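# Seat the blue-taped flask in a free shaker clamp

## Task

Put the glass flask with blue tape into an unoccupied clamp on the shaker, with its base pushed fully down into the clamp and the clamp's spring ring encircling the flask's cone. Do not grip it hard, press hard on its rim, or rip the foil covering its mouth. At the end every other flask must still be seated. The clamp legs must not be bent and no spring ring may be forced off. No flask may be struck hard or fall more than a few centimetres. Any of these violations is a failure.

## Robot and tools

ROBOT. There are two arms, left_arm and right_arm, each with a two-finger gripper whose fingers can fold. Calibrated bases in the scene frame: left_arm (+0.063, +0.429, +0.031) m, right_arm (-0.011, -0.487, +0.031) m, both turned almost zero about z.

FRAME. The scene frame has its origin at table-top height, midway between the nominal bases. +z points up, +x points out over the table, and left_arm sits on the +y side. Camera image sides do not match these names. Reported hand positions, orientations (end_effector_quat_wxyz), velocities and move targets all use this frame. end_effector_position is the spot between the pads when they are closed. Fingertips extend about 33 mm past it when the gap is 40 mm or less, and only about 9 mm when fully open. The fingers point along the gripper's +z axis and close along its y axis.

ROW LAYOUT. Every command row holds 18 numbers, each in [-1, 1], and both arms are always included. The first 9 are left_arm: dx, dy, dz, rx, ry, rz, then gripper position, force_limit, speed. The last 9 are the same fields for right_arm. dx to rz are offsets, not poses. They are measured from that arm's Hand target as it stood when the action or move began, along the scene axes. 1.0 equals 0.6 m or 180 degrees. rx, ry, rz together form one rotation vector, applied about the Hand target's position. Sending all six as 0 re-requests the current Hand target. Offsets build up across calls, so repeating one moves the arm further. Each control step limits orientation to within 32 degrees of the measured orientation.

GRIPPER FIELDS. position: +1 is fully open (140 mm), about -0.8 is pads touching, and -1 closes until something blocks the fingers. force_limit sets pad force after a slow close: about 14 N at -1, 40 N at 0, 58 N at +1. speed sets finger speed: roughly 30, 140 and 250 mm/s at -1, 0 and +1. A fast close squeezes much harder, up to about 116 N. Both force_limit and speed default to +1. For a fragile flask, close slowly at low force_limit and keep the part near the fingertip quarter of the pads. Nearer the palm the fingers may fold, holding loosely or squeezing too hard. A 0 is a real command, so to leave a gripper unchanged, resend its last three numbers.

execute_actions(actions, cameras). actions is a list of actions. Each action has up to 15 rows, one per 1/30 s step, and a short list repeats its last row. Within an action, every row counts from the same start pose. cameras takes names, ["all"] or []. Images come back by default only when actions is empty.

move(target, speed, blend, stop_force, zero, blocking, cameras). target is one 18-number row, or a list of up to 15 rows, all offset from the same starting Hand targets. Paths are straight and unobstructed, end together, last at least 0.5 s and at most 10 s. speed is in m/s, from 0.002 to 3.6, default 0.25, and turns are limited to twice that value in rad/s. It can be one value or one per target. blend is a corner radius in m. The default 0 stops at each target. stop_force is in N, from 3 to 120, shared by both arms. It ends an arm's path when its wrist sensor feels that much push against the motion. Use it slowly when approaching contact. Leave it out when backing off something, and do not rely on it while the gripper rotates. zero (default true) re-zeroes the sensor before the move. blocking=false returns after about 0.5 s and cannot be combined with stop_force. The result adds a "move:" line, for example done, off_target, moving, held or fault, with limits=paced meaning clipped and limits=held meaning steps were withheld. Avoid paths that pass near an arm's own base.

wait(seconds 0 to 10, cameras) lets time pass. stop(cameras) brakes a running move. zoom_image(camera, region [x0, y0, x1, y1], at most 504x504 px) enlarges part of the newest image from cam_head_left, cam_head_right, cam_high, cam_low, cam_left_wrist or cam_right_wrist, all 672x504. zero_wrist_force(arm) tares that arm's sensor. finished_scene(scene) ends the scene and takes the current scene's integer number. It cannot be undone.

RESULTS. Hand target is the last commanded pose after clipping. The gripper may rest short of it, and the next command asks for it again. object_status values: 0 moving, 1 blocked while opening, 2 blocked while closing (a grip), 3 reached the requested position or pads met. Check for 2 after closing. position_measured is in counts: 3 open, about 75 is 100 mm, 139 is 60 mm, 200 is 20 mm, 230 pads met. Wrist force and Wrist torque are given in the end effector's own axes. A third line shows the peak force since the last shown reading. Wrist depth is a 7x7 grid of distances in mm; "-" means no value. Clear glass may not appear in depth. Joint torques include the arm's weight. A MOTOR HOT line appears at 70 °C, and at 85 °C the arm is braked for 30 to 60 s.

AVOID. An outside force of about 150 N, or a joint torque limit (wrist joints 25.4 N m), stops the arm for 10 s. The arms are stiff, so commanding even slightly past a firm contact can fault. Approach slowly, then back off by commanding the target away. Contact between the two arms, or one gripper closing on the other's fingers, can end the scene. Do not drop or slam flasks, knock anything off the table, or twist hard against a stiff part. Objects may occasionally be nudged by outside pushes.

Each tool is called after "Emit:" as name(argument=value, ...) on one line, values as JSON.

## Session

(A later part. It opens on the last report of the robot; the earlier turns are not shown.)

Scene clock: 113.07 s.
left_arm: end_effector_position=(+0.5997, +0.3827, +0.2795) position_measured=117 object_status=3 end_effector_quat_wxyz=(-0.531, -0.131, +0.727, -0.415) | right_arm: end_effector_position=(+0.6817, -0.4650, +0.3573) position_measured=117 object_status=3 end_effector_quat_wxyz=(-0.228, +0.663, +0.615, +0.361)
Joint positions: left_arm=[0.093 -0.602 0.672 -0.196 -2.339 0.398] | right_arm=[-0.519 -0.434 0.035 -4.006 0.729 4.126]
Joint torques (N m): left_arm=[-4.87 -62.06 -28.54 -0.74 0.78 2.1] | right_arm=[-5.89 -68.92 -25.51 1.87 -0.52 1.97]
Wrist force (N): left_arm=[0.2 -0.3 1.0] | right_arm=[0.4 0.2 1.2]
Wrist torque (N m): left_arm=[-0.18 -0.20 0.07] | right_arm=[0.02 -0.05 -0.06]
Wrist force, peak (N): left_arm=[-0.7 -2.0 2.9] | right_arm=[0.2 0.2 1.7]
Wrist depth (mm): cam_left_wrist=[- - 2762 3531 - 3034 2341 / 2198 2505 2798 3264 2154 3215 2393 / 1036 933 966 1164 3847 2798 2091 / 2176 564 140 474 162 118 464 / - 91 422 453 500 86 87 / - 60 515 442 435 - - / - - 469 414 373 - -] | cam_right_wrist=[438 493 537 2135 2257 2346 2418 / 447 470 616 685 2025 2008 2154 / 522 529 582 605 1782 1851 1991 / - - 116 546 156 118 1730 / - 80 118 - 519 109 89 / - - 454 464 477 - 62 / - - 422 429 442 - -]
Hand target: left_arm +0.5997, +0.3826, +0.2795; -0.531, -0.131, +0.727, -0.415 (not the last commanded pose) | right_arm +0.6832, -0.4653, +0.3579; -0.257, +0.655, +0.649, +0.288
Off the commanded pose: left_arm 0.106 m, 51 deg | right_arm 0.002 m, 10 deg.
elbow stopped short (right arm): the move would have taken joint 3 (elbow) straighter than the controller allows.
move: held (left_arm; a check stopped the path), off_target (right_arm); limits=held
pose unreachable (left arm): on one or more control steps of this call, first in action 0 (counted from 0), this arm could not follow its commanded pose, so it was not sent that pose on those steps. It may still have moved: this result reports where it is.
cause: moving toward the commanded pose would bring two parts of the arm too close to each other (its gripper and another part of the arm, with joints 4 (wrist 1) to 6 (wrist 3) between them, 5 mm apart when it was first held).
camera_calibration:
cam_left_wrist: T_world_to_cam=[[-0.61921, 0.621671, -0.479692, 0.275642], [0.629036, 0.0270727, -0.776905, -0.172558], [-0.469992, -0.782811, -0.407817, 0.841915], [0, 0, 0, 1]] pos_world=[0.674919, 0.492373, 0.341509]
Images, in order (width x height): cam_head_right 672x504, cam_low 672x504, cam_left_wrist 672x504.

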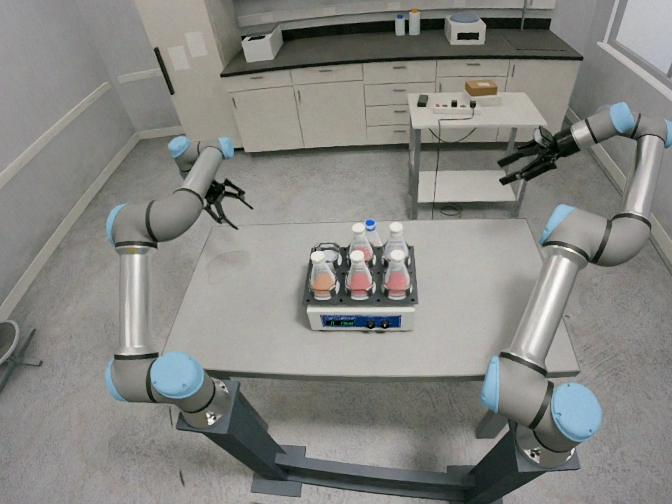

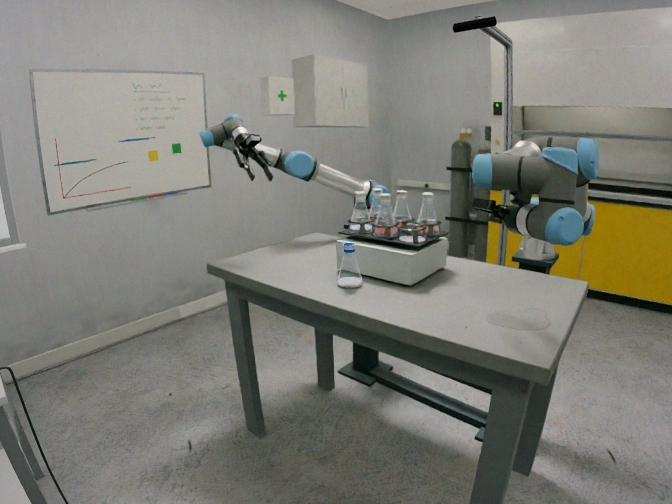

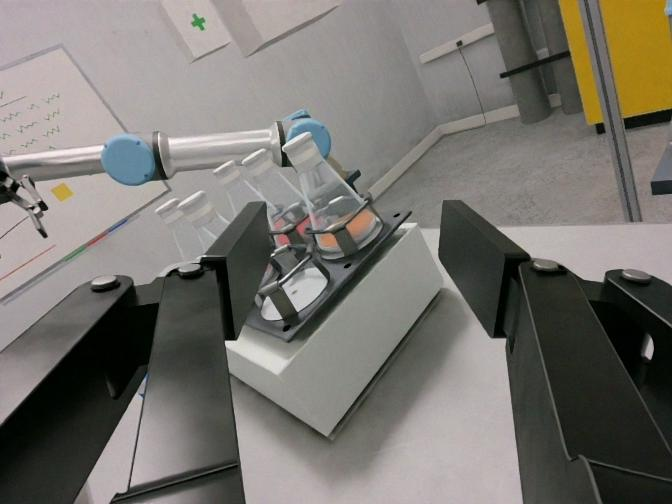

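Emit:
move(target=[0.14,-0.4,0.05,0.262,0.058,0.286,0.1,-0.05,-0.5,0,0,0,0,0,0,0.1,-0.05,-0.9], speed=0.35, cameras=["cam_head_right","cam_left_wrist","cam_low"])

Scene clock: 144.10 s.
left_arm: end_effector_position=(+0.6837, +0.1427, +0.3096) position_measured=117 object_status=3 end_effector_quat_wxyz=(+0.270, +0.653, -0.653, +0.271) | right_arm: end_effector_position=(+0.6817, -0.4650, +0.3573) position_measured=117 object_status=3 end_effector_quat_wxyz=(-0.228, +0.663, +0.615, +0.361)
Joint positions: left_arm=[-0.297 -1.249 1.5 -2.129 -2.306 -2.011] | right_arm=[-0.519 -0.434 0.035 -4.006 0.729 4.126]
Joint torques (N m): left_arm=[-3.34 -31.98 -18.67 -2.14 -0.34 -2.32] | right_arm=[4.89 -68.93 -25.5 2.01 -0.52 1.56]
Wrist force (N): left_arm=[0.3 -0.2 0.8] | right_arm=[0.3 -0.1 1.5]
Wrist torque (N m): left_arm=[-0.02 -0.07 0.10] | right_arm=[-0.05 -0.02 -0.06]
Wrist force, peak (N): left_arm=[2.7 0.0 1.7] | right_arm=[0.3 0.1 1.8]
Wrist depth (mm): cam_left_wrist=[1941 2071 1941 663 624 400 232 / 1528 1766 602 582 430 385 355 / 1632 1596 537 523 407 349 344 / 1465 1506 139 486 162 287 323 / - 91 119 446 442 85 87 / - 60 416 416 417 - - / - - 394 390 392 - -] | cam_right_wrist=[438 484 539 2215 2174 2418 2346 / 452 465 624 - 1927 2079 2097 / 516 535 552 614 1795 1896 1911 / 502 504 134 545 547 118 1782 / - 80 117 514 521 110 88 / - - 440 453 481 - 62 / - - 414 430 431 - -]
Hand target: left_arm +0.6837, +0.1426, +0.3095; +0.270, +0.653, -0.653, +0.271 | right_arm +0.6832, -0.4653, +0.3579; -0.257, +0.655, +0.649, +0.288
Off the commanded pose: left_arm 0.000 m, 0 deg | right_arm 0.002 m, 10 deg.
elbow stopped short (right arm): the move would have taken joint 3 (elbow) straighter than the controller allows.
move: off_target (right_arm)
camera_calibration:
cam_left_wrist: T_world_to_cam=[[-0.999822, 0.0168335, -0.0084893, 0.691939], [0.018822, 0.917049, -0.39833, -0.0224995], [0.00107982, -0.398419, -0.917203, 0.486566], [0, 0, 0, 1]] pos_world=[0.691714, 0.202842, 0.443191]
Images, in order (width x height): cam_head_right 672x504, cam_low 672x504, cam_left_wrist 672x504.

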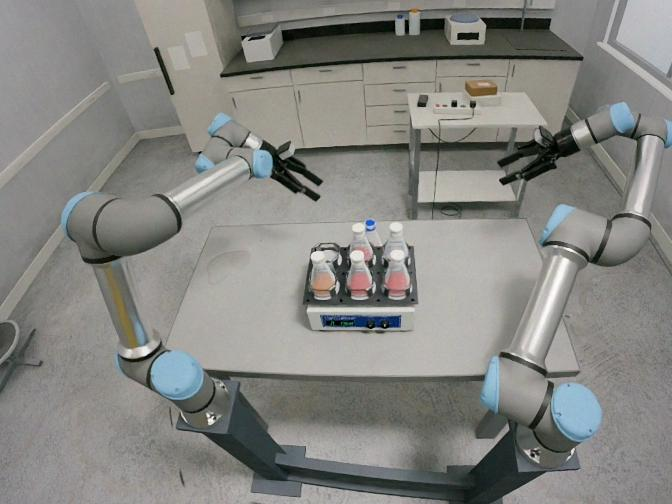

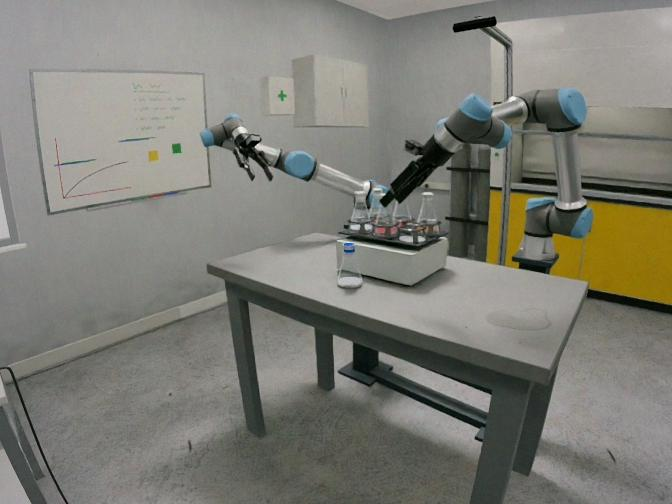

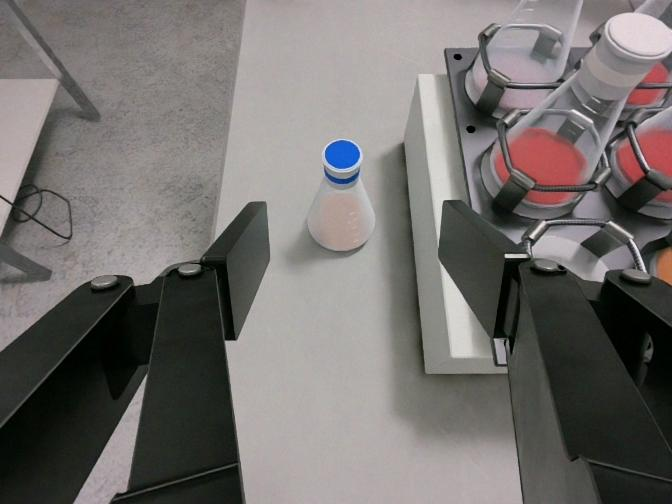

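Emit:
move(target=[[0.001,-0.1,-0.16,0,0,0,0.1,-0.05,-0.5,0,0,0,0,0,0,0.1,-0.05,-0.9],[0.001,-0.26,-0.3217,0,0,0,0.1,-0.05,-0.5,0,0,0,0,0,0,0.1,-0.05,-0.9]], speed=[0.25,0.12], blend=0.01, cameras=["cam_left_wrist"])

Scene clock: 150.67 s.
left_arm: end_effector_position=(+0.6844, -0.0134, +0.1165) position_measured=117 object_status=3 end_effector_quat_wxyz=(+0.270, +0.653, -0.653, +0.271) | right_arm: end_effector_position=(+0.6817, -0.4650, +0.3573) position_measured=117 object_status=3 end_effector_quat_wxyz=(-0.228, +0.663, +0.615, +0.361)
Joint positions: left_arm=[-0.523 -0.938 1.615 -2.729 -2.219 -2.282] | right_arm=[-0.519 -0.434 0.035 -4.006 0.729 4.126]
Joint torques (N m): left_arm=[5.58 -53.03 -14.91 -2.11 -3.19 2.15] | right_arm=[10.85 -69.05 -25.08 2.41 -0.63 0.69]
Wrist force (N): left_arm=[0.1 0.2 0.7] | right_arm=[0.5 0.1 1.4]
Wrist torque (N m): left_arm=[0.04 0.00 0.11] | right_arm=[0.00 -0.05 -0.06]
Wrist force, peak (N): left_arm=[0.7 0.4 2.8] | right_arm=[0.3 0.2 1.7]
Wrist depth (mm): cam_left_wrist=[1766 1696 363 361 361 199 183 / 1486 338 327 324 325 192 173 / 1372 302 298 127 287 193 160 / 1224 272 140 250 250 159 147 / - 91 244 243 246 85 87 / - 60 230 234 234 - - / - - 217 219 221 - -] | cam_right_wrist=[439 488 579 1975 2323 2301 2370 / 446 473 617 - 2025 1991 2236 / 505 524 584 601 1809 1851 1911 / - - 116 - 154 117 1755 / - 80 134 - 519 110 88 / - - 457 465 482 - 62 / - - 413 431 - - -]
Hand target: left_arm +0.6843, -0.0134, +0.1165; +0.270, +0.653, -0.653, +0.271 | right_arm +0.6832, -0.4653, +0.3579; -0.257, +0.655, +0.649, +0.288
Off the commanded pose: left_arm 0.000 m, 0 deg | right_arm 0.002 m, 10 deg.
elbow stopped short (right arm): the move would have taken joint 3 (elbow) straighter than the controller allows.
move: off_target (right_arm)
camera_calibration:
cam_left_wrist: T_world_to_cam=[[-0.999826, 0.0166524, -0.00840498, 0.693617], [0.0186221, 0.917125, -0.398165, 0.0438149], [0.00107803, -0.398252, -0.917275, 0.247271], [0, 0, 0, 1]] pos_world=[0.692414, 0.0467422, 0.250091]
Images, in order (width x height): cam_left_wrist 672x504.

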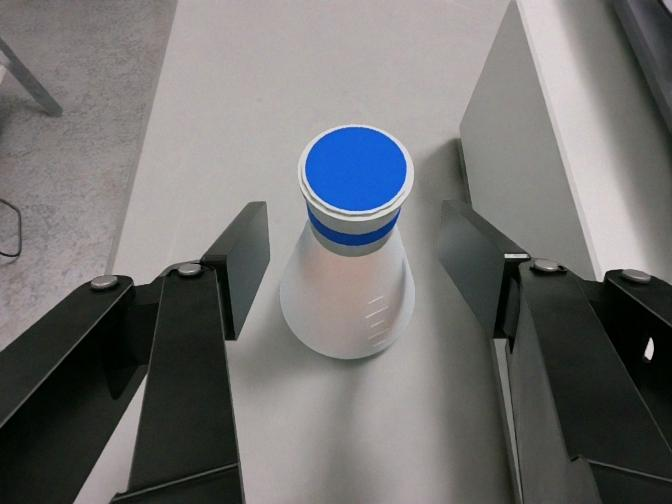

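Emit:
move(target=[0,0,0,0,0,0,-1,-0.03,-0.78,0,0,0,0,0,0,0.1,-0.05,-0.9])

Emit:
wait(seconds=0.5)

Emit:
move(target=[[0,0,0.09,0,0,0,-1,-0.03,-0.78,0,0,0,0,0,0,0.1,-0.05,-0.9],[0,0.5,0.09,0,0,0,-1,-0.03,-0.78,0,0,0,0,0,0,0.1,-0.05,-0.9],[-0.19,0.55,0.025,0,0,0,-1,-0.03,-0.78,0,0,0,0,0,0,0.1,-0.05,-0.9]], speed=0.2, blend=[0.02,0.04,0], cameras=["cam_low","cam_left_wrist"])

Emit:
move(target=[0,0,-0.05,0,0,0,-1,-0.03,-0.78,0,0,0,0,0,0,0.1,-0.05,-0.9], speed=0.015, stop_force=8, cameras=["cam_low"])

Scene clock: 162.50 s.
left_arm: end_effector_position=(+0.6843, -0.0134, +0.1165) position_measured=166 object_status=0 end_effector_quat_wxyz=(+0.270, +0.653, -0.653, +0.271) | right_arm: end_effector_position=(+0.6817, -0.4650, +0.3573) position_measured=117 object_status=3 end_effector_quat_wxyz=(-0.228, +0.663, +0.615, +0.361)
Joint positions: left_arm=[-0.523 -0.937 1.615 -2.729 -2.219 -2.282] | right_arm=[-0.519 -0.434 0.035 -4.006 0.729 4.126]
Joint torques (N m): left_arm=[6.46 -46.37 -14.99 -4.36 -2.02 2.22] | right_arm=[10.72 -68.32 -25.32 2.69 -0.69 0.1]
Wrist force (N): left_arm=[2.4 0.4 -3.1] | right_arm=[0.4 0.1 1.3]
Wrist torque (N m): left_arm=[0.12 -0.12 0.14] | right_arm=[0.01 -0.04 -0.06]
Wrist force, peak (N): left_arm=[2.4 0.4 -3.2] | right_arm=[0.4 0.1 1.7]
Wrist depth (mm): cam_left_wrist=[1657 1644 360 360 363 200 183 / 1465 1561 325 325 325 192 172 / 1372 298 297 127 286 192 160 / 1282 278 273 250 141 169 145 / - 77 76 239 235 85 85 / - 72 - 233 - - 73 / - - - 218 - - -] | cam_right_wrist=[436 483 520 2194 2257 2323 2495 / 445 472 647 683 1991 2097 2116 / 511 521 579 605 1755 1837 1942 / - 109 126 554 545 117 1823 / - 80 108 504 523 110 88 / - - - 461 489 - 62 / - - 423 436 437 - -]
Hand target: left_arm +0.6843, -0.0134, +0.1165; +0.270, +0.653, -0.653, +0.271 | right_arm +0.6832, -0.4653, +0.3579; -0.257, +0.655, +0.649, +0.288
Off the commanded pose: left_arm 0.000 m, 0 deg | right_arm 0.002 m, 10 deg.
elbow stopped short (right arm): the move would have taken joint 3 (elbow) straighter than the controller allows.
move: off_target (right_arm)

Scene clock: 163.00 s.
left_arm: end_effector_position=(+0.6843, -0.0134, +0.1165) position_measured=166 object_status=2 end_effector_quat_wxyz=(+0.270, +0.653, -0.653, +0.271) | right_arm: end_effector_position=(+0.6817, -0.4650, +0.3573) position_measured=117 object_status=3 end_effector_quat_wxyz=(-0.228, +0.663, +0.615, +0.361)
Joint positions: left_arm=[-0.523 -0.937 1.615 -2.729 -2.219 -2.282] | right_arm=[-0.519 -0.434 0.035 -4.006 0.729 4.126]
Joint torques (N m): left_arm=[3.68 -46.97 -14.4 -3.23 -0.38 2.03] | right_arm=[10.67 -68.61 -24.53 2.67 -0.77 -0.07]
Wrist force (N): left_arm=[2.2 0.2 -2.9] | right_arm=[0.3 0.2 1.6]
Wrist torque (N m): left_arm=[0.08 -0.09 0.13] | right_arm=[0.03 -0.03 -0.06]
Wrist force, peak (N): left_arm=[2.1 0.2 -3.4] | right_arm=[0.6 0.1 1.5]
Wrist depth (mm): cam_left_wrist=[1696 1644 361 353 372 200 183 / 1486 342 326 326 321 193 173 / 1399 299 297 127 286 193 160 / 1245 278 273 250 141 168 144 / - 77 76 240 235 85 85 / - 72 - 234 - - 73 / - - - 218 - - -] | cam_right_wrist=[433 482 568 2025 2279 2394 2370 / 441 466 644 693 2043 2135 2215 / 519 514 588 616 1782 1881 1927 / 501 101 134 571 545 117 1743 / - 80 477 502 522 110 89 / - - 451 467 480 - 62 / - - - 432 445 - -]
Hand target: left_arm +0.6843, -0.0134, +0.1165; +0.270, +0.653, -0.653, +0.271 | right_arm +0.6832, -0.4653, +0.3579; -0.257, +0.655, +0.649, +0.288
Tool commands: left_gripper/position=-1.0 left_gripper/force_limit=-0.03 left_gripper/speed=-0.78 right_gripper/position=+0.1 right_gripper/force_limit=-0.05 right_gripper/speed=-0.9
Off the commanded pose: left_arm 0.000 m, 0 deg | right_arm 0.002 m, 10 deg.
wait: 0.50 s; at rest by 0.17 s

Scene clock: 165.90 s.
left_arm: end_effector_position=(+0.5704, +0.3167, +0.1315) position_measured=166 object_status=2 end_effector_quat_wxyz=(+0.270, +0.653, -0.653, +0.271) | right_arm: end_effector_position=(+0.6817, -0.4650, +0.3573) position_measured=117 object_status=3 end_effector_quat_wxyz=(-0.228, +0.663, +0.615, +0.361)
Joint positions: left_arm=[-0.026 -1.318 2.038 -2.342 -2.355 -1.642] | right_arm=[-0.519 -0.434 0.035 -4.006 0.729 4.126]
Joint torques (N m): left_arm=[-7.69 -29.16 -13.83 -1.6 -3.02 -2.16] | right_arm=[10.51 -68.03 -25.1 2.93 -1 -0.46]
Wrist force (N): left_arm=[-0.9 0.0 1.6] | right_arm=[0.2 0.2 1.7]
Wrist torque (N m): left_arm=[0.01 -0.06 0.27] | right_arm=[0.02 0.01 -0.06]
Wrist force, peak (N): left_arm=[-4.0 0.6 4.1] | right_arm=[0.2 0.2 1.7]
Wrist depth (mm): cam_left_wrist=[1399 395 385 249 249 247 248 / 354 351 347 291 304 306 304 / 318 314 314 127 310 317 314 / 289 293 290 250 141 288 283 / - 76 76 239 235 85 85 / - 72 - 249 - - 73 / - - - 232 - - -] | cam_right_wrist=[440 484 714 1837 2236 2394 2418 / 451 476 666 642 1927 2043 2154 / 519 534 529 614 1769 1866 1866 / - 503 134 535 545 117 1782 / - 80 118 519 520 110 89 / - - 446 451 487 - 62 / - - - 430 456 - -]
Hand target: left_arm +0.5703, +0.3166, +0.1315; +0.270, +0.653, -0.653, +0.271 | right_arm +0.6832, -0.4653, +0.3579; -0.257, +0.655, +0.649, +0.288
Off the commanded pose: left_arm 0.000 m, 0 deg | right_arm 0.002 m, 10 deg.
elbow stopped short (right arm): the move would have taken joint 3 (elbow) straighter than the controller allows.
move: off_target (right_arm)
camera_calibration:
cam_left_wrist: T_world_to_cam=[[-0.999828, 0.0165199, -0.00845704, 0.574331], [0.0185214, 0.917091, -0.398248, -0.2507], [0.00117688, -0.398336, -0.917239, 0.392673], [0, 0, 0, 1]] pos_world=[0.578413, 0.376842, 0.265191]
Images, in order (width x height): cam_low 672x504, cam_left_wrist 672x504.

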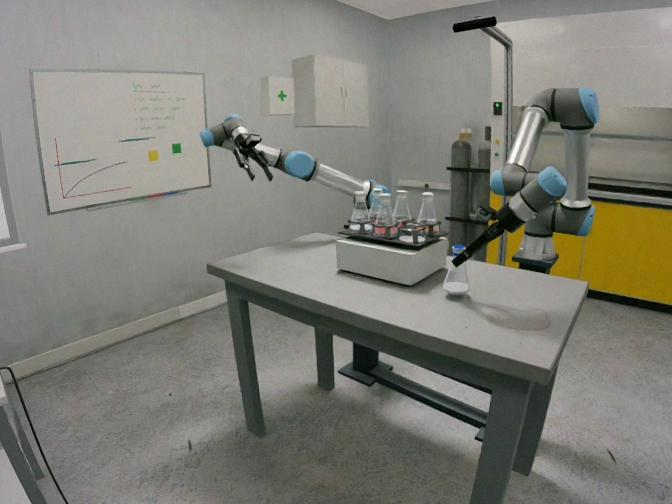

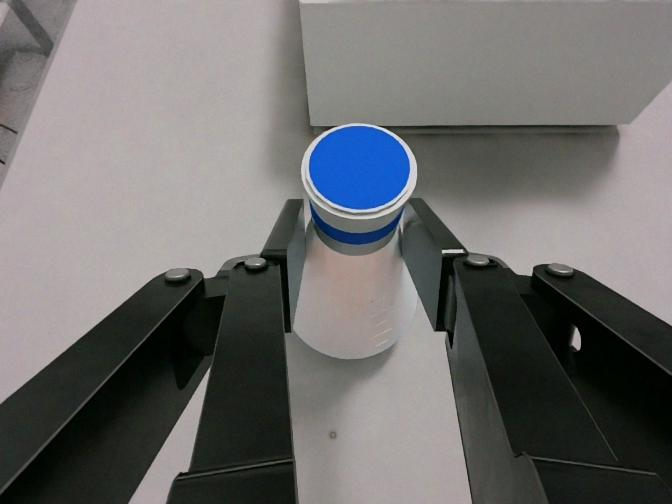

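Scene clock: 168.00 s.
left_arm: end_effector_position=(+0.5703, +0.3166, +0.1158) position_measured=166 object_status=2 end_effector_quat_wxyz=(+0.270, +0.653, -0.653, +0.271) | right_arm: end_effector_position=(+0.6817, -0.4650, +0.3573) position_measured=117 object_status=3 end_effector_quat_wxyz=(-0.228, +0.663, +0.615, +0.361)
Joint positions: left_arm=[-0.026 -1.29 2.053 -2.385 -2.355 -1.642] | right_arm=[-0.519 -0.434 0.035 -4.006 0.729 4.126]
Joint torques (N m): left_arm=[-6.34 -38.61 -26.09 -3.31 0.86 0.59] | right_arm=[11.01 -66.87 -25.45 3.07 -1.01 -0.83]
Wrist force (N): left_arm=[5.0 0.1 -1.5] | right_arm=[0.2 0.2 1.3]
Wrist torque (N m): left_arm=[0.07 -0.11 0.32] | right_arm=[0.03 -0.01 -0.06]
Wrist force, peak (N): left_arm=[13.1 3.5 -17.8] | right_arm=[0.2 0.0 1.8]
Wrist depth (mm): cam_left_wrist=[372 360 361 248 249 249 246 / 329 325 326 292 304 305 313 / 297 298 297 127 294 296 294 / 273 277 272 251 137 102 271 / - 76 76 238 234 85 85 / - 72 - 233 - - 73 / - - - 218 - - -] | cam_right_wrist=[435 483 - 2174 2301 2469 2469 / 441 471 608 687 2043 2008 2154 / 517 529 162 617 1809 1881 1896 / - 507 134 554 541 118 1769 / - 80 475 500 517 110 89 / - - 458 465 478 - 62 / - - 419 438 446 - -]
Hand target: left_arm +0.5703, +0.3166, +0.1158; +0.270, +0.653, -0.653, +0.271 (not the last commanded pose) | right_arm +0.6832, -0.4653, +0.3579; -0.257, +0.655, +0.649, +0.288
Off the commanded pose: left_arm 0.014 m, 0 deg | right_arm 0.002 m, 10 deg.
elbow stopped short (right arm): the move would have taken joint 3 (elbow) straighter than the controller allows.
move: contact (left_arm), off_target (right_arm)
Images, in order (width x height): cam_low 672x504.

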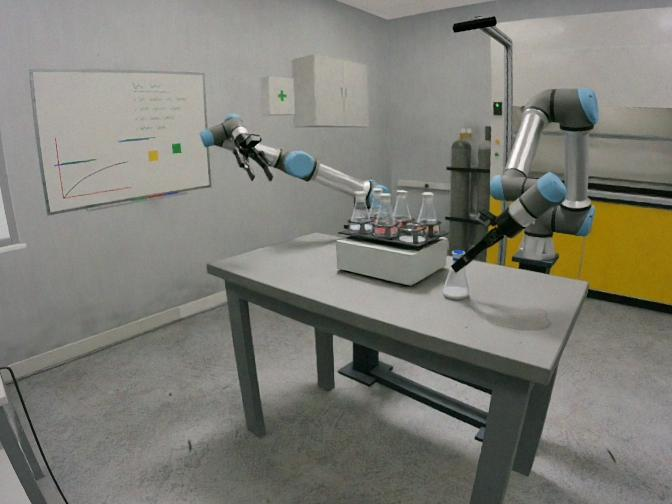

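Emit:
move(target=[0,0,0,0,0,0,0.1,-0.05,-0.9,0,0,0,0,0,0,0.1,-0.05,-0.9])

Emit:
wait(seconds=0.6)

Emit:
move(target=[[0,0.17,0.17,0,0,0,0.1,-0.05,-0.9,0,0,0,0,0,0,0.1,-0.05,-0.9],[0.1,0.18,0.35,-0.05,0.05,-0.118,0.1,-0.05,-0.9,0,0,0,0,0,0,0.1,-0.05,-0.9],[0.36,-0.02,0.34,-0.195,0.196,-0.472,0.1,-0.05,-0.9,0,0,0,0,0,0,0.1,-0.05,-0.9]], speed=0.35, blend=0.03, cameras=["cam_low","cam_head_right","cam_left_wrist"])

Scene clock: 176.30 s.
left_arm: end_effector_position=(+0.5703, +0.3166, +0.1158) position_measured=117 object_status=0 end_effector_quat_wxyz=(+0.270, +0.653, -0.653, +0.271) | right_arm: end_effector_position=(+0.6817, -0.4650, +0.3573) position_measured=117 object_status=3 end_effector_quat_wxyz=(-0.228, +0.663, +0.615, +0.361)
Joint positions: left_arm=[-0.026 -1.29 2.053 -2.385 -2.355 -1.642] | right_arm=[-0.519 -0.434 0.035 -4.006 0.729 4.126]
Joint torques (N m): left_arm=[-0.05 -38.41 -25.79 -4.32 -2.48 0.86] | right_arm=[10.97 -66.54 -25.79 3.36 -1.16 -1.04]
Wrist force (N): left_arm=[0.4 0.0 0.9] | right_arm=[0.2 0.0 1.3]
Wrist torque (N m): left_arm=[-0.01 -0.08 0.28] | right_arm=[-0.01 0.00 -0.06]
Wrist force, peak (N): left_arm=[5.3 0.1 -1.4] | right_arm=[0.0 0.3 1.7]
Wrist depth (mm): cam_left_wrist=[371 360 361 249 248 248 248 / 326 327 326 291 307 305 311 / 298 296 296 126 291 295 295 / 273 278 134 249 250 271 270 / - 91 244 241 246 86 87 / - 60 230 234 234 - - / - - 218 218 221 - -] | cam_right_wrist=[440 486 - 2215 2215 2418 2418 / 441 467 637 691 1959 2079 2215 / 517 522 587 - 1795 1911 1959 / 486 - 134 - 541 117 1705 / - 80 471 - 524 110 89 / - - 456 457 467 - 62 / - - 419 429 444 - -]
Hand target: left_arm +0.5703, +0.3166, +0.1158; +0.270, +0.653, -0.653, +0.271 | right_arm +0.6832, -0.4653, +0.3579; -0.257, +0.655, +0.649, +0.288
Off the commanded pose: left_arm 0.000 m, 0 deg | right_arm 0.002 m, 10 deg.
elbow stopped short (right arm): the move would have taken joint 3 (elbow) straighter than the controller allows.
move: off_target (right_arm)

Scene clock: 176.90 s.
left_arm: end_effector_position=(+0.5703, +0.3166, +0.1158) position_measured=117 object_status=3 end_effector_quat_wxyz=(+0.270, +0.653, -0.653, +0.271) | right_arm: end_effector_position=(+0.6817, -0.4650, +0.3573) position_measured=117 object_status=3 end_effector_quat_wxyz=(-0.228, +0.663, +0.615, +0.361)
Joint positions: left_arm=[-0.026 -1.29 2.053 -2.385 -2.355 -1.642] | right_arm=[-0.519 -0.434 0.035 -4.006 0.729 4.126]
Joint torques (N m): left_arm=[1.24 -39.67 -25.96 -3.96 -2.85 0.8] | right_arm=[10.29 -66.8 -25.02 3.53 -1.21 -0.96]
Wrist force (N): left_arm=[0.4 0.0 0.9] | right_arm=[0.3 0.0 1.3]
Wrist torque (N m): left_arm=[0.00 -0.08 0.27] | right_arm=[-0.02 -0.03 -0.06]
Wrist force, peak (N): left_arm=[0.4 0.0 0.9] | right_arm=[0.2 -0.2 1.6]
Wrist depth (mm): cam_left_wrist=[371 362 353 248 248 248 248 / 328 326 327 290 305 304 311 / 295 295 298 127 290 297 294 / 273 278 140 251 250 270 271 / - 91 245 243 246 86 87 / - 60 230 234 233 - - / - - 218 219 221 - -] | cam_right_wrist=[428 473 720 2061 2194 2370 2394 / 443 465 677 687 1991 2116 2236 / 519 539 551 590 1795 1809 1959 / 523 504 117 549 542 117 1769 / - 80 108 504 520 110 89 / - - 455 451 483 - 62 / - - 421 427 445 - -]
Hand target: left_arm +0.5703, +0.3166, +0.1158; +0.270, +0.653, -0.653, +0.271 | right_arm +0.6832, -0.4653, +0.3579; -0.257, +0.655, +0.649, +0.288
Tool commands: left_gripper/position=+0.1 left_gripper/force_limit=-0.05 left_gripper/speed=-0.9 right_gripper/position=+0.1 right_gripper/force_limit=-0.05 right_gripper/speed=-0.9
Off the commanded pose: left_arm 0.000 m, 0 deg | right_arm 0.002 m, 10 deg.
wait: 0.60 s; at rest by 0.17 s

Scene clock: 180.60 s.
left_arm: end_effector_position=(+0.7852, +0.3043, +0.3193) position_measured=117 object_status=3 end_effector_quat_wxyz=(-0.372, -0.350, +0.788, -0.345) | right_arm: end_effector_position=(+0.6817, -0.4650, +0.3573) position_measured=117 object_status=3 end_effector_quat_wxyz=(-0.228, +0.663, +0.615, +0.361)
Joint positions: left_arm=[0.015 -0.438 0.035 -0.562 -2.51 -0.53] | right_arm=[-0.519 -0.434 0.035 -4.006 0.729 4.126]
Joint torques (N m): left_arm=[-5.42 -72.52 -18.13 -3 -0.93 1.61] | right_arm=[10.47 -67.35 -25.31 3.88 -1.4 -1.03]
Wrist force (N): left_arm=[0.1 0.1 1.0] | right_arm=[0.2 0.1 1.6]
Wrist torque (N m): left_arm=[-0.01 -0.07 0.03] | right_arm=[0.00 -0.01 -0.06]
Wrist force, peak (N): left_arm=[0.3 0.1 4.6] | right_arm=[0.5 -0.1 1.6]
Wrist depth (mm): cam_left_wrist=[2032 2505 2420 628 537 482 2091 / - - 1036 630 481 442 528 / - 2091 - 680 478 496 512 / 2448 2267 140 543 162 467 320 / - 91 561 514 467 86 87 / - 60 1417 465 423 - - / - - 1313 1245 387 - -] | cam_right_wrist=[437 484 - 1795 2301 2301 2418 / 452 475 669 - 1942 2025 2097 / 520 521 577 574 1782 1851 1942 / 497 - 134 582 156 118 1769 / - 80 476 516 516 110 88 / - - 450 466 485 - 62 / - - - 430 444 - -]
Hand target: left_arm +0.7863, +0.3046, +0.3198; -0.551, -0.199, +0.786, -0.196 | right_arm +0.6832, -0.4653, +0.3579; -0.257, +0.655, +0.649, +0.288
Off the commanded pose: left_arm 0.001 m, 70 deg; orientation clipped | right_arm 0.002 m, 10 deg.
elbow stopped short (right arm): the move would have taken joint 3 (elbow) straighter than the controller allows.
elbow stopped short (left arm): the move would have taken joint 3 (elbow) straighter than the controller allows.
move: off_target (left_arm, right_arm); limits=paced
camera_calibration:
cam_left_wrist: T_world_to_cam=[[-0.796413, 0.527552, -0.295661, 0.567386], [0.587487, 0.558919, -0.585208, -0.446579], [-0.143478, -0.639764, -0.75506, 0.694944], [0, 0, 0, 1]] pos_world=[0.813942, 0.394876, 0.431137]
Images, in order (width x height): cam_head_right 672x504, cam_low 672x504, cam_left_wrist 672x504.

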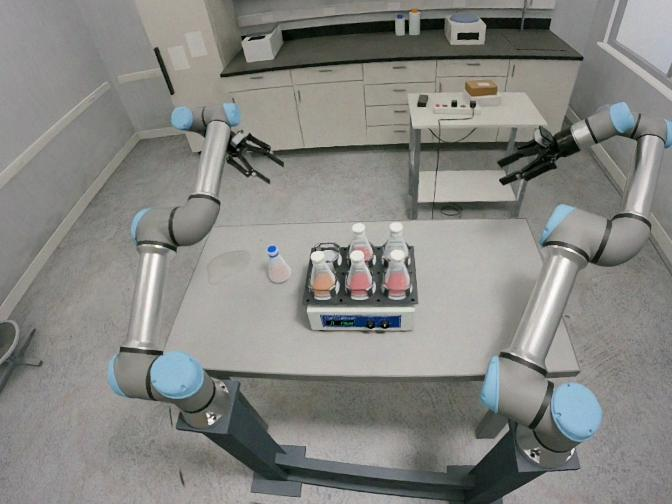

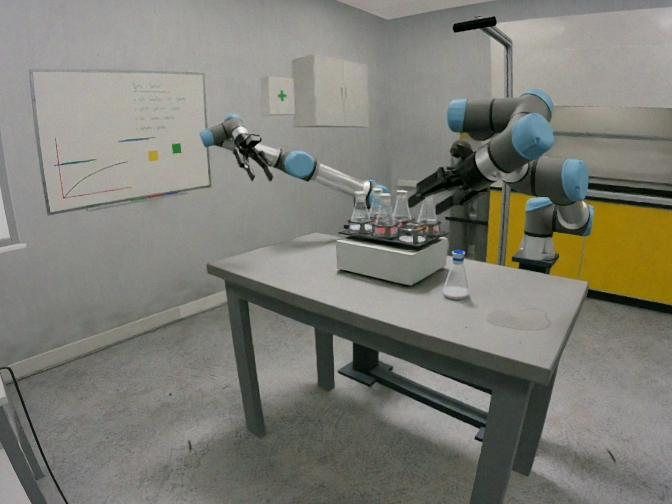

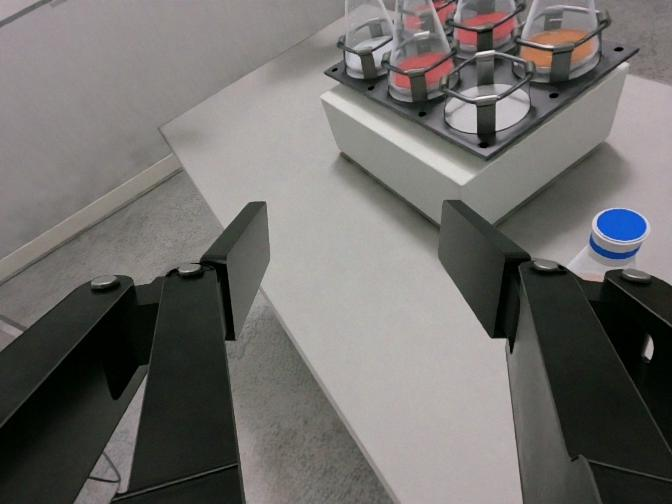

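Emit:
move(target=[-0.177,-0.008,-0.06,0,0.108,-0.181,0.1,-0.05,-0.9,0,0,0,0,0,0,0.1,-0.05,-0.9], speed=0.25, cameras=["cam_head_right","cam_left_wrist","cam_low"])

Scene clock: 187.40 s.
left_arm: end_effector_position=(+0.6785, +0.2996, +0.2832) position_measured=117 object_status=3 end_effector_quat_wxyz=(-0.464, -0.223, +0.829, -0.219) | right_arm: end_effector_position=(+0.6817, -0.4650, +0.3573) position_measured=117 object_status=3 end_effector_quat_wxyz=(-0.228, +0.663, +0.615, +0.361)
Joint positions: left_arm=[-0.08 -0.414 0.035 -0.283 -2.26 -0.282] | right_arm=[-0.519 -0.434 0.035 -4.006 0.729 4.126]
Joint torques (N m): left_arm=[-5.51 -72.24 -28.2 -1.76 -0.07 1.9] | right_arm=[10.76 -65.32 -25.19 4.23 -1.63 -1.07]
Wrist force (N): left_arm=[0.3 0.0 1.1] | right_arm=[0.2 0.0 1.3]
Wrist torque (N m): left_arm=[-0.02 -0.11 0.06] | right_arm=[-0.01 0.01 -0.06]
Wrist force, peak (N): left_arm=[0.2 -0.2 1.7] | right_arm=[0.2 0.1 1.8]
Wrist depth (mm): cam_left_wrist=[- 417 957 3264 2951 2564 2221 / - 524 497 456 2316 2244 1976 / 740 508 440 416 560 558 528 / 634 597 140 448 162 118 455 / - 91 120 456 425 86 87 / - 60 395 399 385 - - / - - 375 358 351 - -] | cam_right_wrist=[432 464 738 755 2257 2370 2394 / 452 467 493 685 1975 2025 2135 / 517 540 585 600 1795 1881 1942 / - 501 134 568 545 117 1769 / - 80 117 485 520 110 89 / - - 451 466 490 - 62 / - - 421 - 439 - -]
Hand target: left_arm +0.6801, +0.2998, +0.2838; -0.638, -0.077, +0.762, -0.073 | right_arm +0.6832, -0.4653, +0.3579; -0.257, +0.655, +0.649, +0.288
Off the commanded pose: left_arm 0.002 m, 48 deg; orientation clipped | right_arm 0.002 m, 10 deg.
elbow stopped short (left arm): the move would have taken joint 3 (elbow) straighter than the controller allows.
elbow stopped short (right arm): the move would have taken joint 3 (elbow) straighter than the controller allows.
move: off_target (left_arm, right_arm); limits=paced
camera_calibration:
cam_left_wrist: T_world_to_cam=[[-0.559005, 0.81193, -0.168176, 0.191821], [0.695483, 0.3487, -0.628261, -0.400609], [-0.451461, -0.468165, -0.759608, 0.808153], [0, 0, 0, 1]] pos_world=[0.750694, 0.362296, 0.394452]
Images, in order (width x height): cam_head_right 672x504, cam_low 672x504, cam_left_wrist 672x504.

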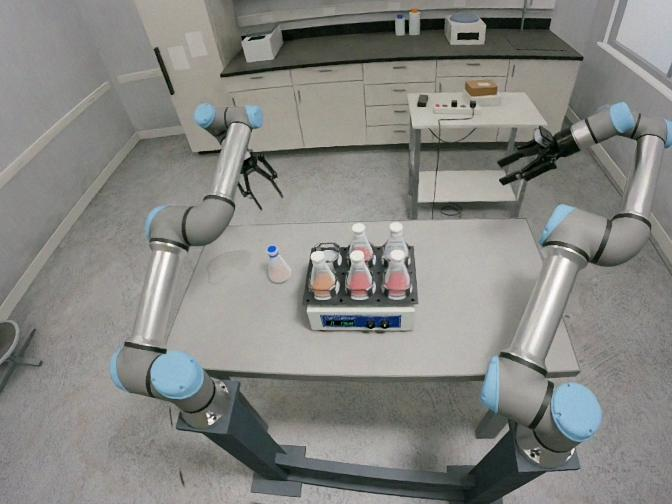

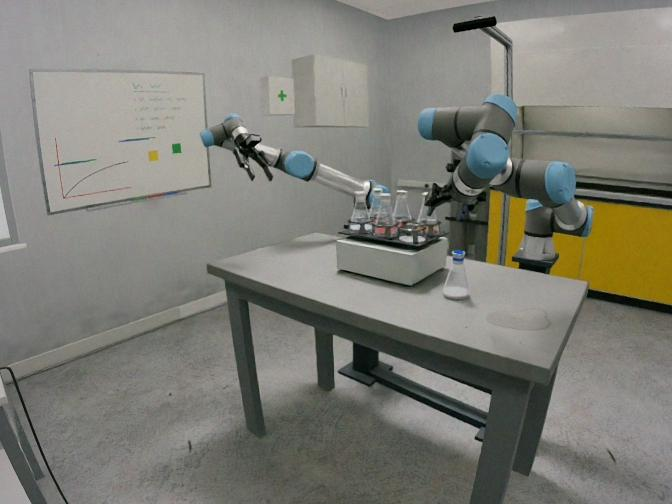

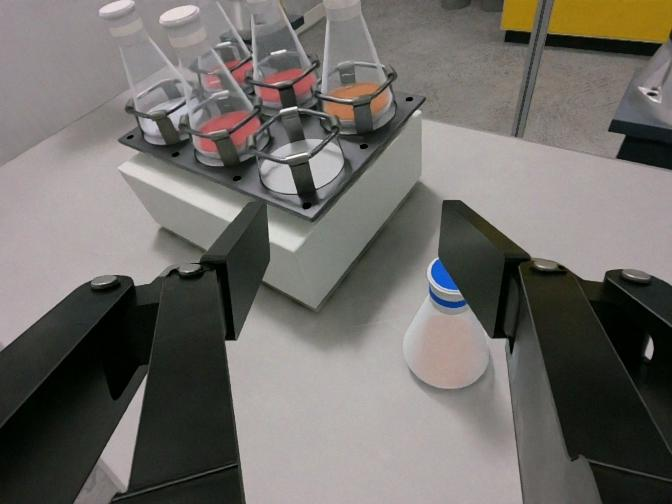

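Emit:
move(target=[-0.2,0,0.06,0,0.108,-0.105,0.1,-0.05,-0.9,0,0,0,0,0,0,0.1,-0.05,-0.9], speed=0.25)

Emit:
move(target=[0,0,0,0,0,0,0.1,-0.05,-0.9,0,0,0,0,0,0,0.1,-0.05,-0.9], speed=0.25)

Scene clock: 192.00 s.
left_arm: end_effector_position=(+0.6468, +0.2995, +0.2918) position_measured=117 object_status=3 end_effector_quat_wxyz=(-0.506, -0.198, +0.817, -0.192) | right_arm: end_effector_position=(+0.6817, -0.4650, +0.3573) position_measured=117 object_status=3 end_effector_quat_wxyz=(-0.228, +0.663, +0.615, +0.361)
Joint positions: left_arm=[-0.101 -0.409 0.035 -0.172 -2.221 -0.227] | right_arm=[-0.519 -0.434 0.035 -4.006 0.729 4.126]
Joint torques (N m): left_arm=[5.03 -65.03 -26.77 -1.83 -2.78 -1.33] | right_arm=[10.52 -64.96 -25.25 4.27 -1.68 -1.04]
Wrist force (N): left_arm=[0.3 0.1 1.3] | right_arm=[0.3 0.0 1.4]
Wrist torque (N m): left_arm=[-0.02 -0.13 0.07] | right_arm=[-0.01 -0.03 -0.06]
Wrist force, peak (N): left_arm=[1.3 -0.2 3.0] | right_arm=[0.4 0.2 1.7]
Wrist depth (mm): cam_left_wrist=[1995 743 828 4142 3314 2534 2154 / 1584 519 529 2911 2798 2595 536 / 792 473 448 442 2872 2112 571 / 595 452 139 455 161 118 500 / - 91 392 478 297 86 87 / - 60 411 396 390 - - / - - - 363 360 - -] | cam_right_wrist=[437 487 - 2043 2279 2469 2323 / 445 466 - - 1959 2116 2301 / 513 530 567 609 1782 1851 1975 / 495 - 134 547 156 117 1809 / - 80 460 - - 110 89 / - - 456 477 481 - 62 / - - 422 419 440 - -]
Hand target: left_arm +0.6468, +0.2996, +0.2919; -0.506, -0.198, +0.817, -0.192 (not the last commanded pose) | right_arm +0.6832, -0.4653, +0.3579; -0.257, +0.655, +0.649, +0.288
Off the commanded pose: left_arm 0.091 m, 53 deg | right_arm 0.002 m, 10 deg.
elbow stopped short (left arm): the move would have taken joint 3 (elbow) straighter than the controller allows.
elbow stopped short (right arm): the move would have taken joint 3 (elbow) straighter than the controller allows.
move: held (left_arm; a check stopped the path), off_target (right_arm); limits=held
pose unreachable (left arm): on one or more control steps of this call, first in action 0 (counted from 0), this arm could not follow its commanded pose, so it was not sent that pose on those steps. It may still have moved: this result reports where it is.
cause: moving toward the commanded pose would bring two parts of the arm too close to each other (its gripper and another part of the arm, with joints 4 (wrist 1) to 6 (wrist 3) between them, 3 mm apart when it was first held).

Scene clock: 192.50 s.
left_arm: end_effector_position=(+0.6468, +0.2995, +0.2919) position_measured=117 object_status=3 end_effector_quat_wxyz=(-0.506, -0.198, +0.817, -0.192) | right_arm: end_effector_position=(+0.6817, -0.4650, +0.3573) position_measured=117 object_status=3 end_effector_quat_wxyz=(-0.228, +0.663, +0.615, +0.361)
Joint positions: left_arm=[-0.101 -0.409 0.035 -0.172 -2.221 -0.227] | right_arm=[-0.519 -0.434 0.035 -4.006 0.729 4.126]
Joint torques (N m): left_arm=[4.97 -70.97 -26.7 -1.55 -2.62 -1.99] | right_arm=[10.83 -65.24 -25.56 4.3 -1.75 -1.06]
Wrist force (N): left_arm=[0.2 -0.2 1.0] | right_arm=[0.3 0.2 1.2]
Wrist torque (N m): left_arm=[-0.07 -0.12 0.07] | right_arm=[0.03 -0.02 -0.06]
Wrist force, peak (N): left_arm=[0.4 0.0 1.4] | right_arm=[0.2 0.1 1.6]
Wrist depth (mm): cam_left_wrist=[- 474 825 3989 3366 2476 2112 / - 523 531 2992 2727 2595 531 / 807 468 447 443 702 2032 597 / 607 468 140 471 162 118 485 / - 91 387 467 303 86 87 / - 60 415 412 389 - - / - - 379 366 - - -] | cam_right_wrist=[433 485 - 2301 2215 2418 2418 / 445 475 529 677 2043 2008 2194 / 505 527 581 597 1782 1911 1927 / 502 - 134 568 156 117 1755 / - 80 484 491 536 110 89 / - - - 464 477 - 62 / - - 419 433 443 - -]
Hand target: left_arm +0.6468, +0.2996, +0.2919; -0.506, -0.198, +0.817, -0.192 | right_arm +0.6832, -0.4653, +0.3579; -0.257, +0.655, +0.649, +0.288
Off the commanded pose: left_arm 0.000 m, 0 deg | right_arm 0.002 m, 10 deg.
elbow stopped short (left arm): the move would have taken joint 3 (elbow) straighter than the controller allows.
elbow stopped short (right arm): the move would have taken joint 3 (elbow) straighter than the controller allows.
move: off_target (right_arm)

Emit:
move(target=[[-0.045,0.13,0.08,0.016,0.145,-0.262,0.1,-0.05,-0.9,0,0,0,0,0,0,0.1,-0.05,-0.9],[-0.23,0.13,0.08,0.016,0.145,-0.262,0.1,-0.05,-0.9,0,0,0,0,0,0,0.1,-0.05,-0.9]], speed=0.25, blend=0.02, cameras=["cam_low","cam_head_right","cam_left_wrist"])

Scene clock: 203.00 s.
left_arm: end_effector_position=(+0.5641, +0.3781, +0.3436) position_measured=117 object_status=3 end_effector_quat_wxyz=(-0.522, +0.088, +0.846, +0.066) | right_arm: end_effector_position=(+0.6817, -0.4650, +0.3573) position_measured=117 object_status=3 end_effector_quat_wxyz=(-0.228, +0.663, +0.615, +0.361)
Joint positions: left_arm=[-0.294 -0.498 0.035 -0.001 -1.65 -0.062] | right_arm=[-0.519 -0.434 0.035 -4.006 0.729 4.126]
Joint torques (N m): left_arm=[-6.71 -70.33 -27.19 -0.6 1.45 -2.09] | right_arm=[10.39 -64.33 -25.21 4.3 -2.02 -0.97]
Wrist force (N): left_arm=[0.3 0.0 1.3] | right_arm=[0.2 0.1 1.5]
Wrist torque (N m): left_arm=[-0.02 -0.11 0.27] | right_arm=[0.02 0.00 -0.06]
Wrist force, peak (N): left_arm=[-4.6 -19.1 9.2] | right_arm=[0.3 0.0 1.7]
Wrist depth (mm): cam_left_wrist=[121 124 148 147 146 142 2476 / 2693 2564 193 181 173 169 2911 / 2244 2198 2198 745 2316 2198 2198 / 1890 1906 134 621 162 1857 1841 / - 91 494 533 523 86 87 / - 60 449 458 462 - - / - - 383 406 418 - -] | cam_right_wrist=[441 476 675 1991 2257 2394 2418 / 442 466 640 685 2008 2116 2154 / 517 533 572 612 1809 1881 1927 / 499 101 134 550 541 118 1717 / - 80 479 502 522 110 88 / - - - 469 482 - 62 / - - 423 - 455 - -]
Hand target: left_arm +0.5641, +0.3780, +0.3436; -0.522, +0.088, +0.846, +0.066 (not the last commanded pose) | right_arm +0.6832, -0.4653, +0.3579; -0.257, +0.655, +0.649, +0.288
Off the commanded pose: left_arm 0.055 m, 27 deg | right_arm 0.002 m, 10 deg.
elbow stopped short (left arm): the move would have taken joint 3 (elbow) straighter than the controller allows.
elbow stopped short (right arm): the move would have taken joint 3 (elbow) straighter than the controller allows.
move: held (left_arm; a check stopped the path), off_target (right_arm); path passed 1 of 2 targets; limits=paced,held
pose unreachable (left arm): on one or more control steps of this call, first in action 0 (counted from 0), this arm could not follow its commanded pose, so it was not sent that pose on those steps. It may still have moved: this result reports where it is.
cause: moving toward the commanded pose would bring two parts of the arm too close to each other (its gripper and another part of the arm, with joints 3 (elbow) to 6 (wrist 3) between them, 40 mm apart when it was first held).
camera_calibration:
cam_left_wrist: T_world_to_cam=[[0.231407, 0.972827, 0.00769116, -0.492854], [0.72432, -0.167006, -0.668932, -0.117702], [-0.64947, 0.160366, -0.743284, 0.707593], [0, 0, 0, 1]] pos_world=[0.658864, 0.34633, 0.450998]
Images, in order (width x height): cam_head_right 672x504, cam_low 672x504, cam_left_wrist 672x504.

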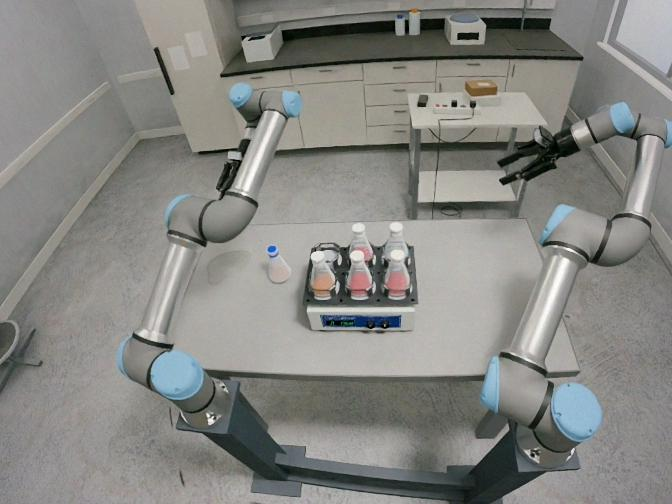

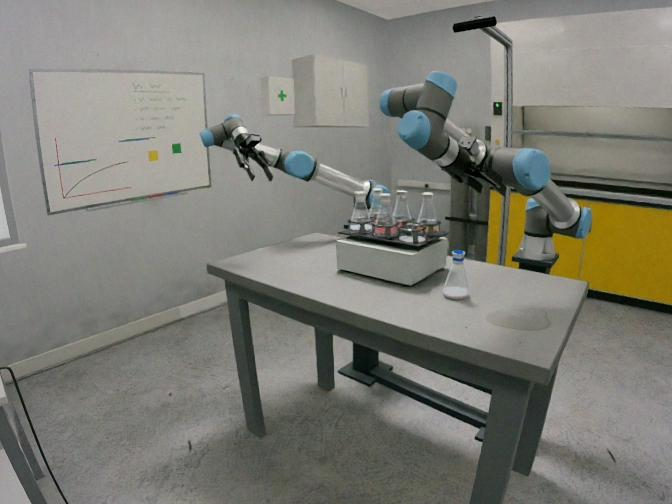

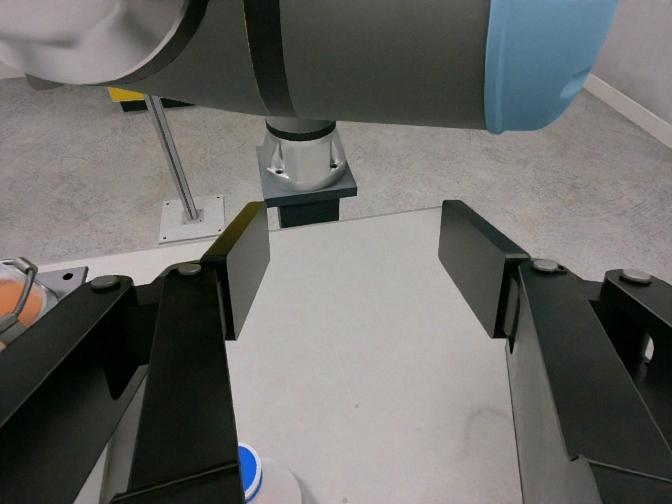

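Emit:
move(target=[0.06,0.4,0.04,0.12,0.105,-0.42,0.1,-0.05,-0.9,0,0,0,0,0,0,0.1,-0.05,-0.9], speed=0.3)

Scene clock: 215.03 s.
left_arm: end_effector_position=(+0.6000, +0.6181, +0.3677) position_measured=117 object_status=3 end_effector_quat_wxyz=(+0.501, -0.499, -0.500, -0.500) | right_arm: end_effector_position=(+0.6817, -0.4650, +0.3573) position_measured=117 object_status=3 end_effector_quat_wxyz=(-0.228, +0.663, +0.615, +0.361)
Joint positions: left_arm=[-0.443 -1.181 1.492 -0.306 -0.468 -0.005] | right_arm=[-0.519 -0.434 0.035 -4.006 0.729 4.126]
Joint torques (N m): left_arm=[-5.26 -37.95 -15.03 -1.08 1.24 2.15] | right_arm=[10.8 -63.35 -25.64 4.33 -2.3 -0.98]
Wrist force (N): left_arm=[0.5 -0.3 1.8] | right_arm=[0.1 -0.2 1.5]
Wrist torque (N m): left_arm=[-0.13 -0.26 0.11] | right_arm=[-0.06 0.03 -0.06]
Wrist force, peak (N): left_arm=[0.1 -1.1 2.7] | right_arm=[0.3 0.2 1.6]
Wrist depth (mm): cam_left_wrist=[2244 - - - - - 1795 / 2420 2316 - 2951 2198 - - / 2198 2292 2627 2505 2292 2341 3366 / - 3264 133 2448 144 131 2267 / - 91 2367 2420 2341 86 87 / - 60 1923 1923 1906 - - / - - 1517 1496 1596 - -] | cam_right_wrist=[436 486 691 2521 2301 2370 2443 / 443 478 617 - 2025 2079 2194 / 520 535 572 594 1837 1911 1959 / 502 503 134 - 153 118 1809 / - 80 117 - - 110 89 / - - 452 462 481 - 62 / - - 425 429 444 - -]
Hand target: left_arm +0.6001, +0.6180, +0.3676; +0.501, -0.499, -0.500, -0.500 | right_arm +0.6832, -0.4653, +0.3579; -0.257, +0.655, +0.649, +0.288
Off the commanded pose: left_arm 0.000 m, 0 deg | right_arm 0.002 m, 10 deg.
elbow stopped short (left arm): the move would have taken joint 3 (elbow) straighter than the controller allows.
elbow stopped short (right arm): the move would have taken joint 3 (elbow) straighter than the controller allows.
move: off_target (right_arm)


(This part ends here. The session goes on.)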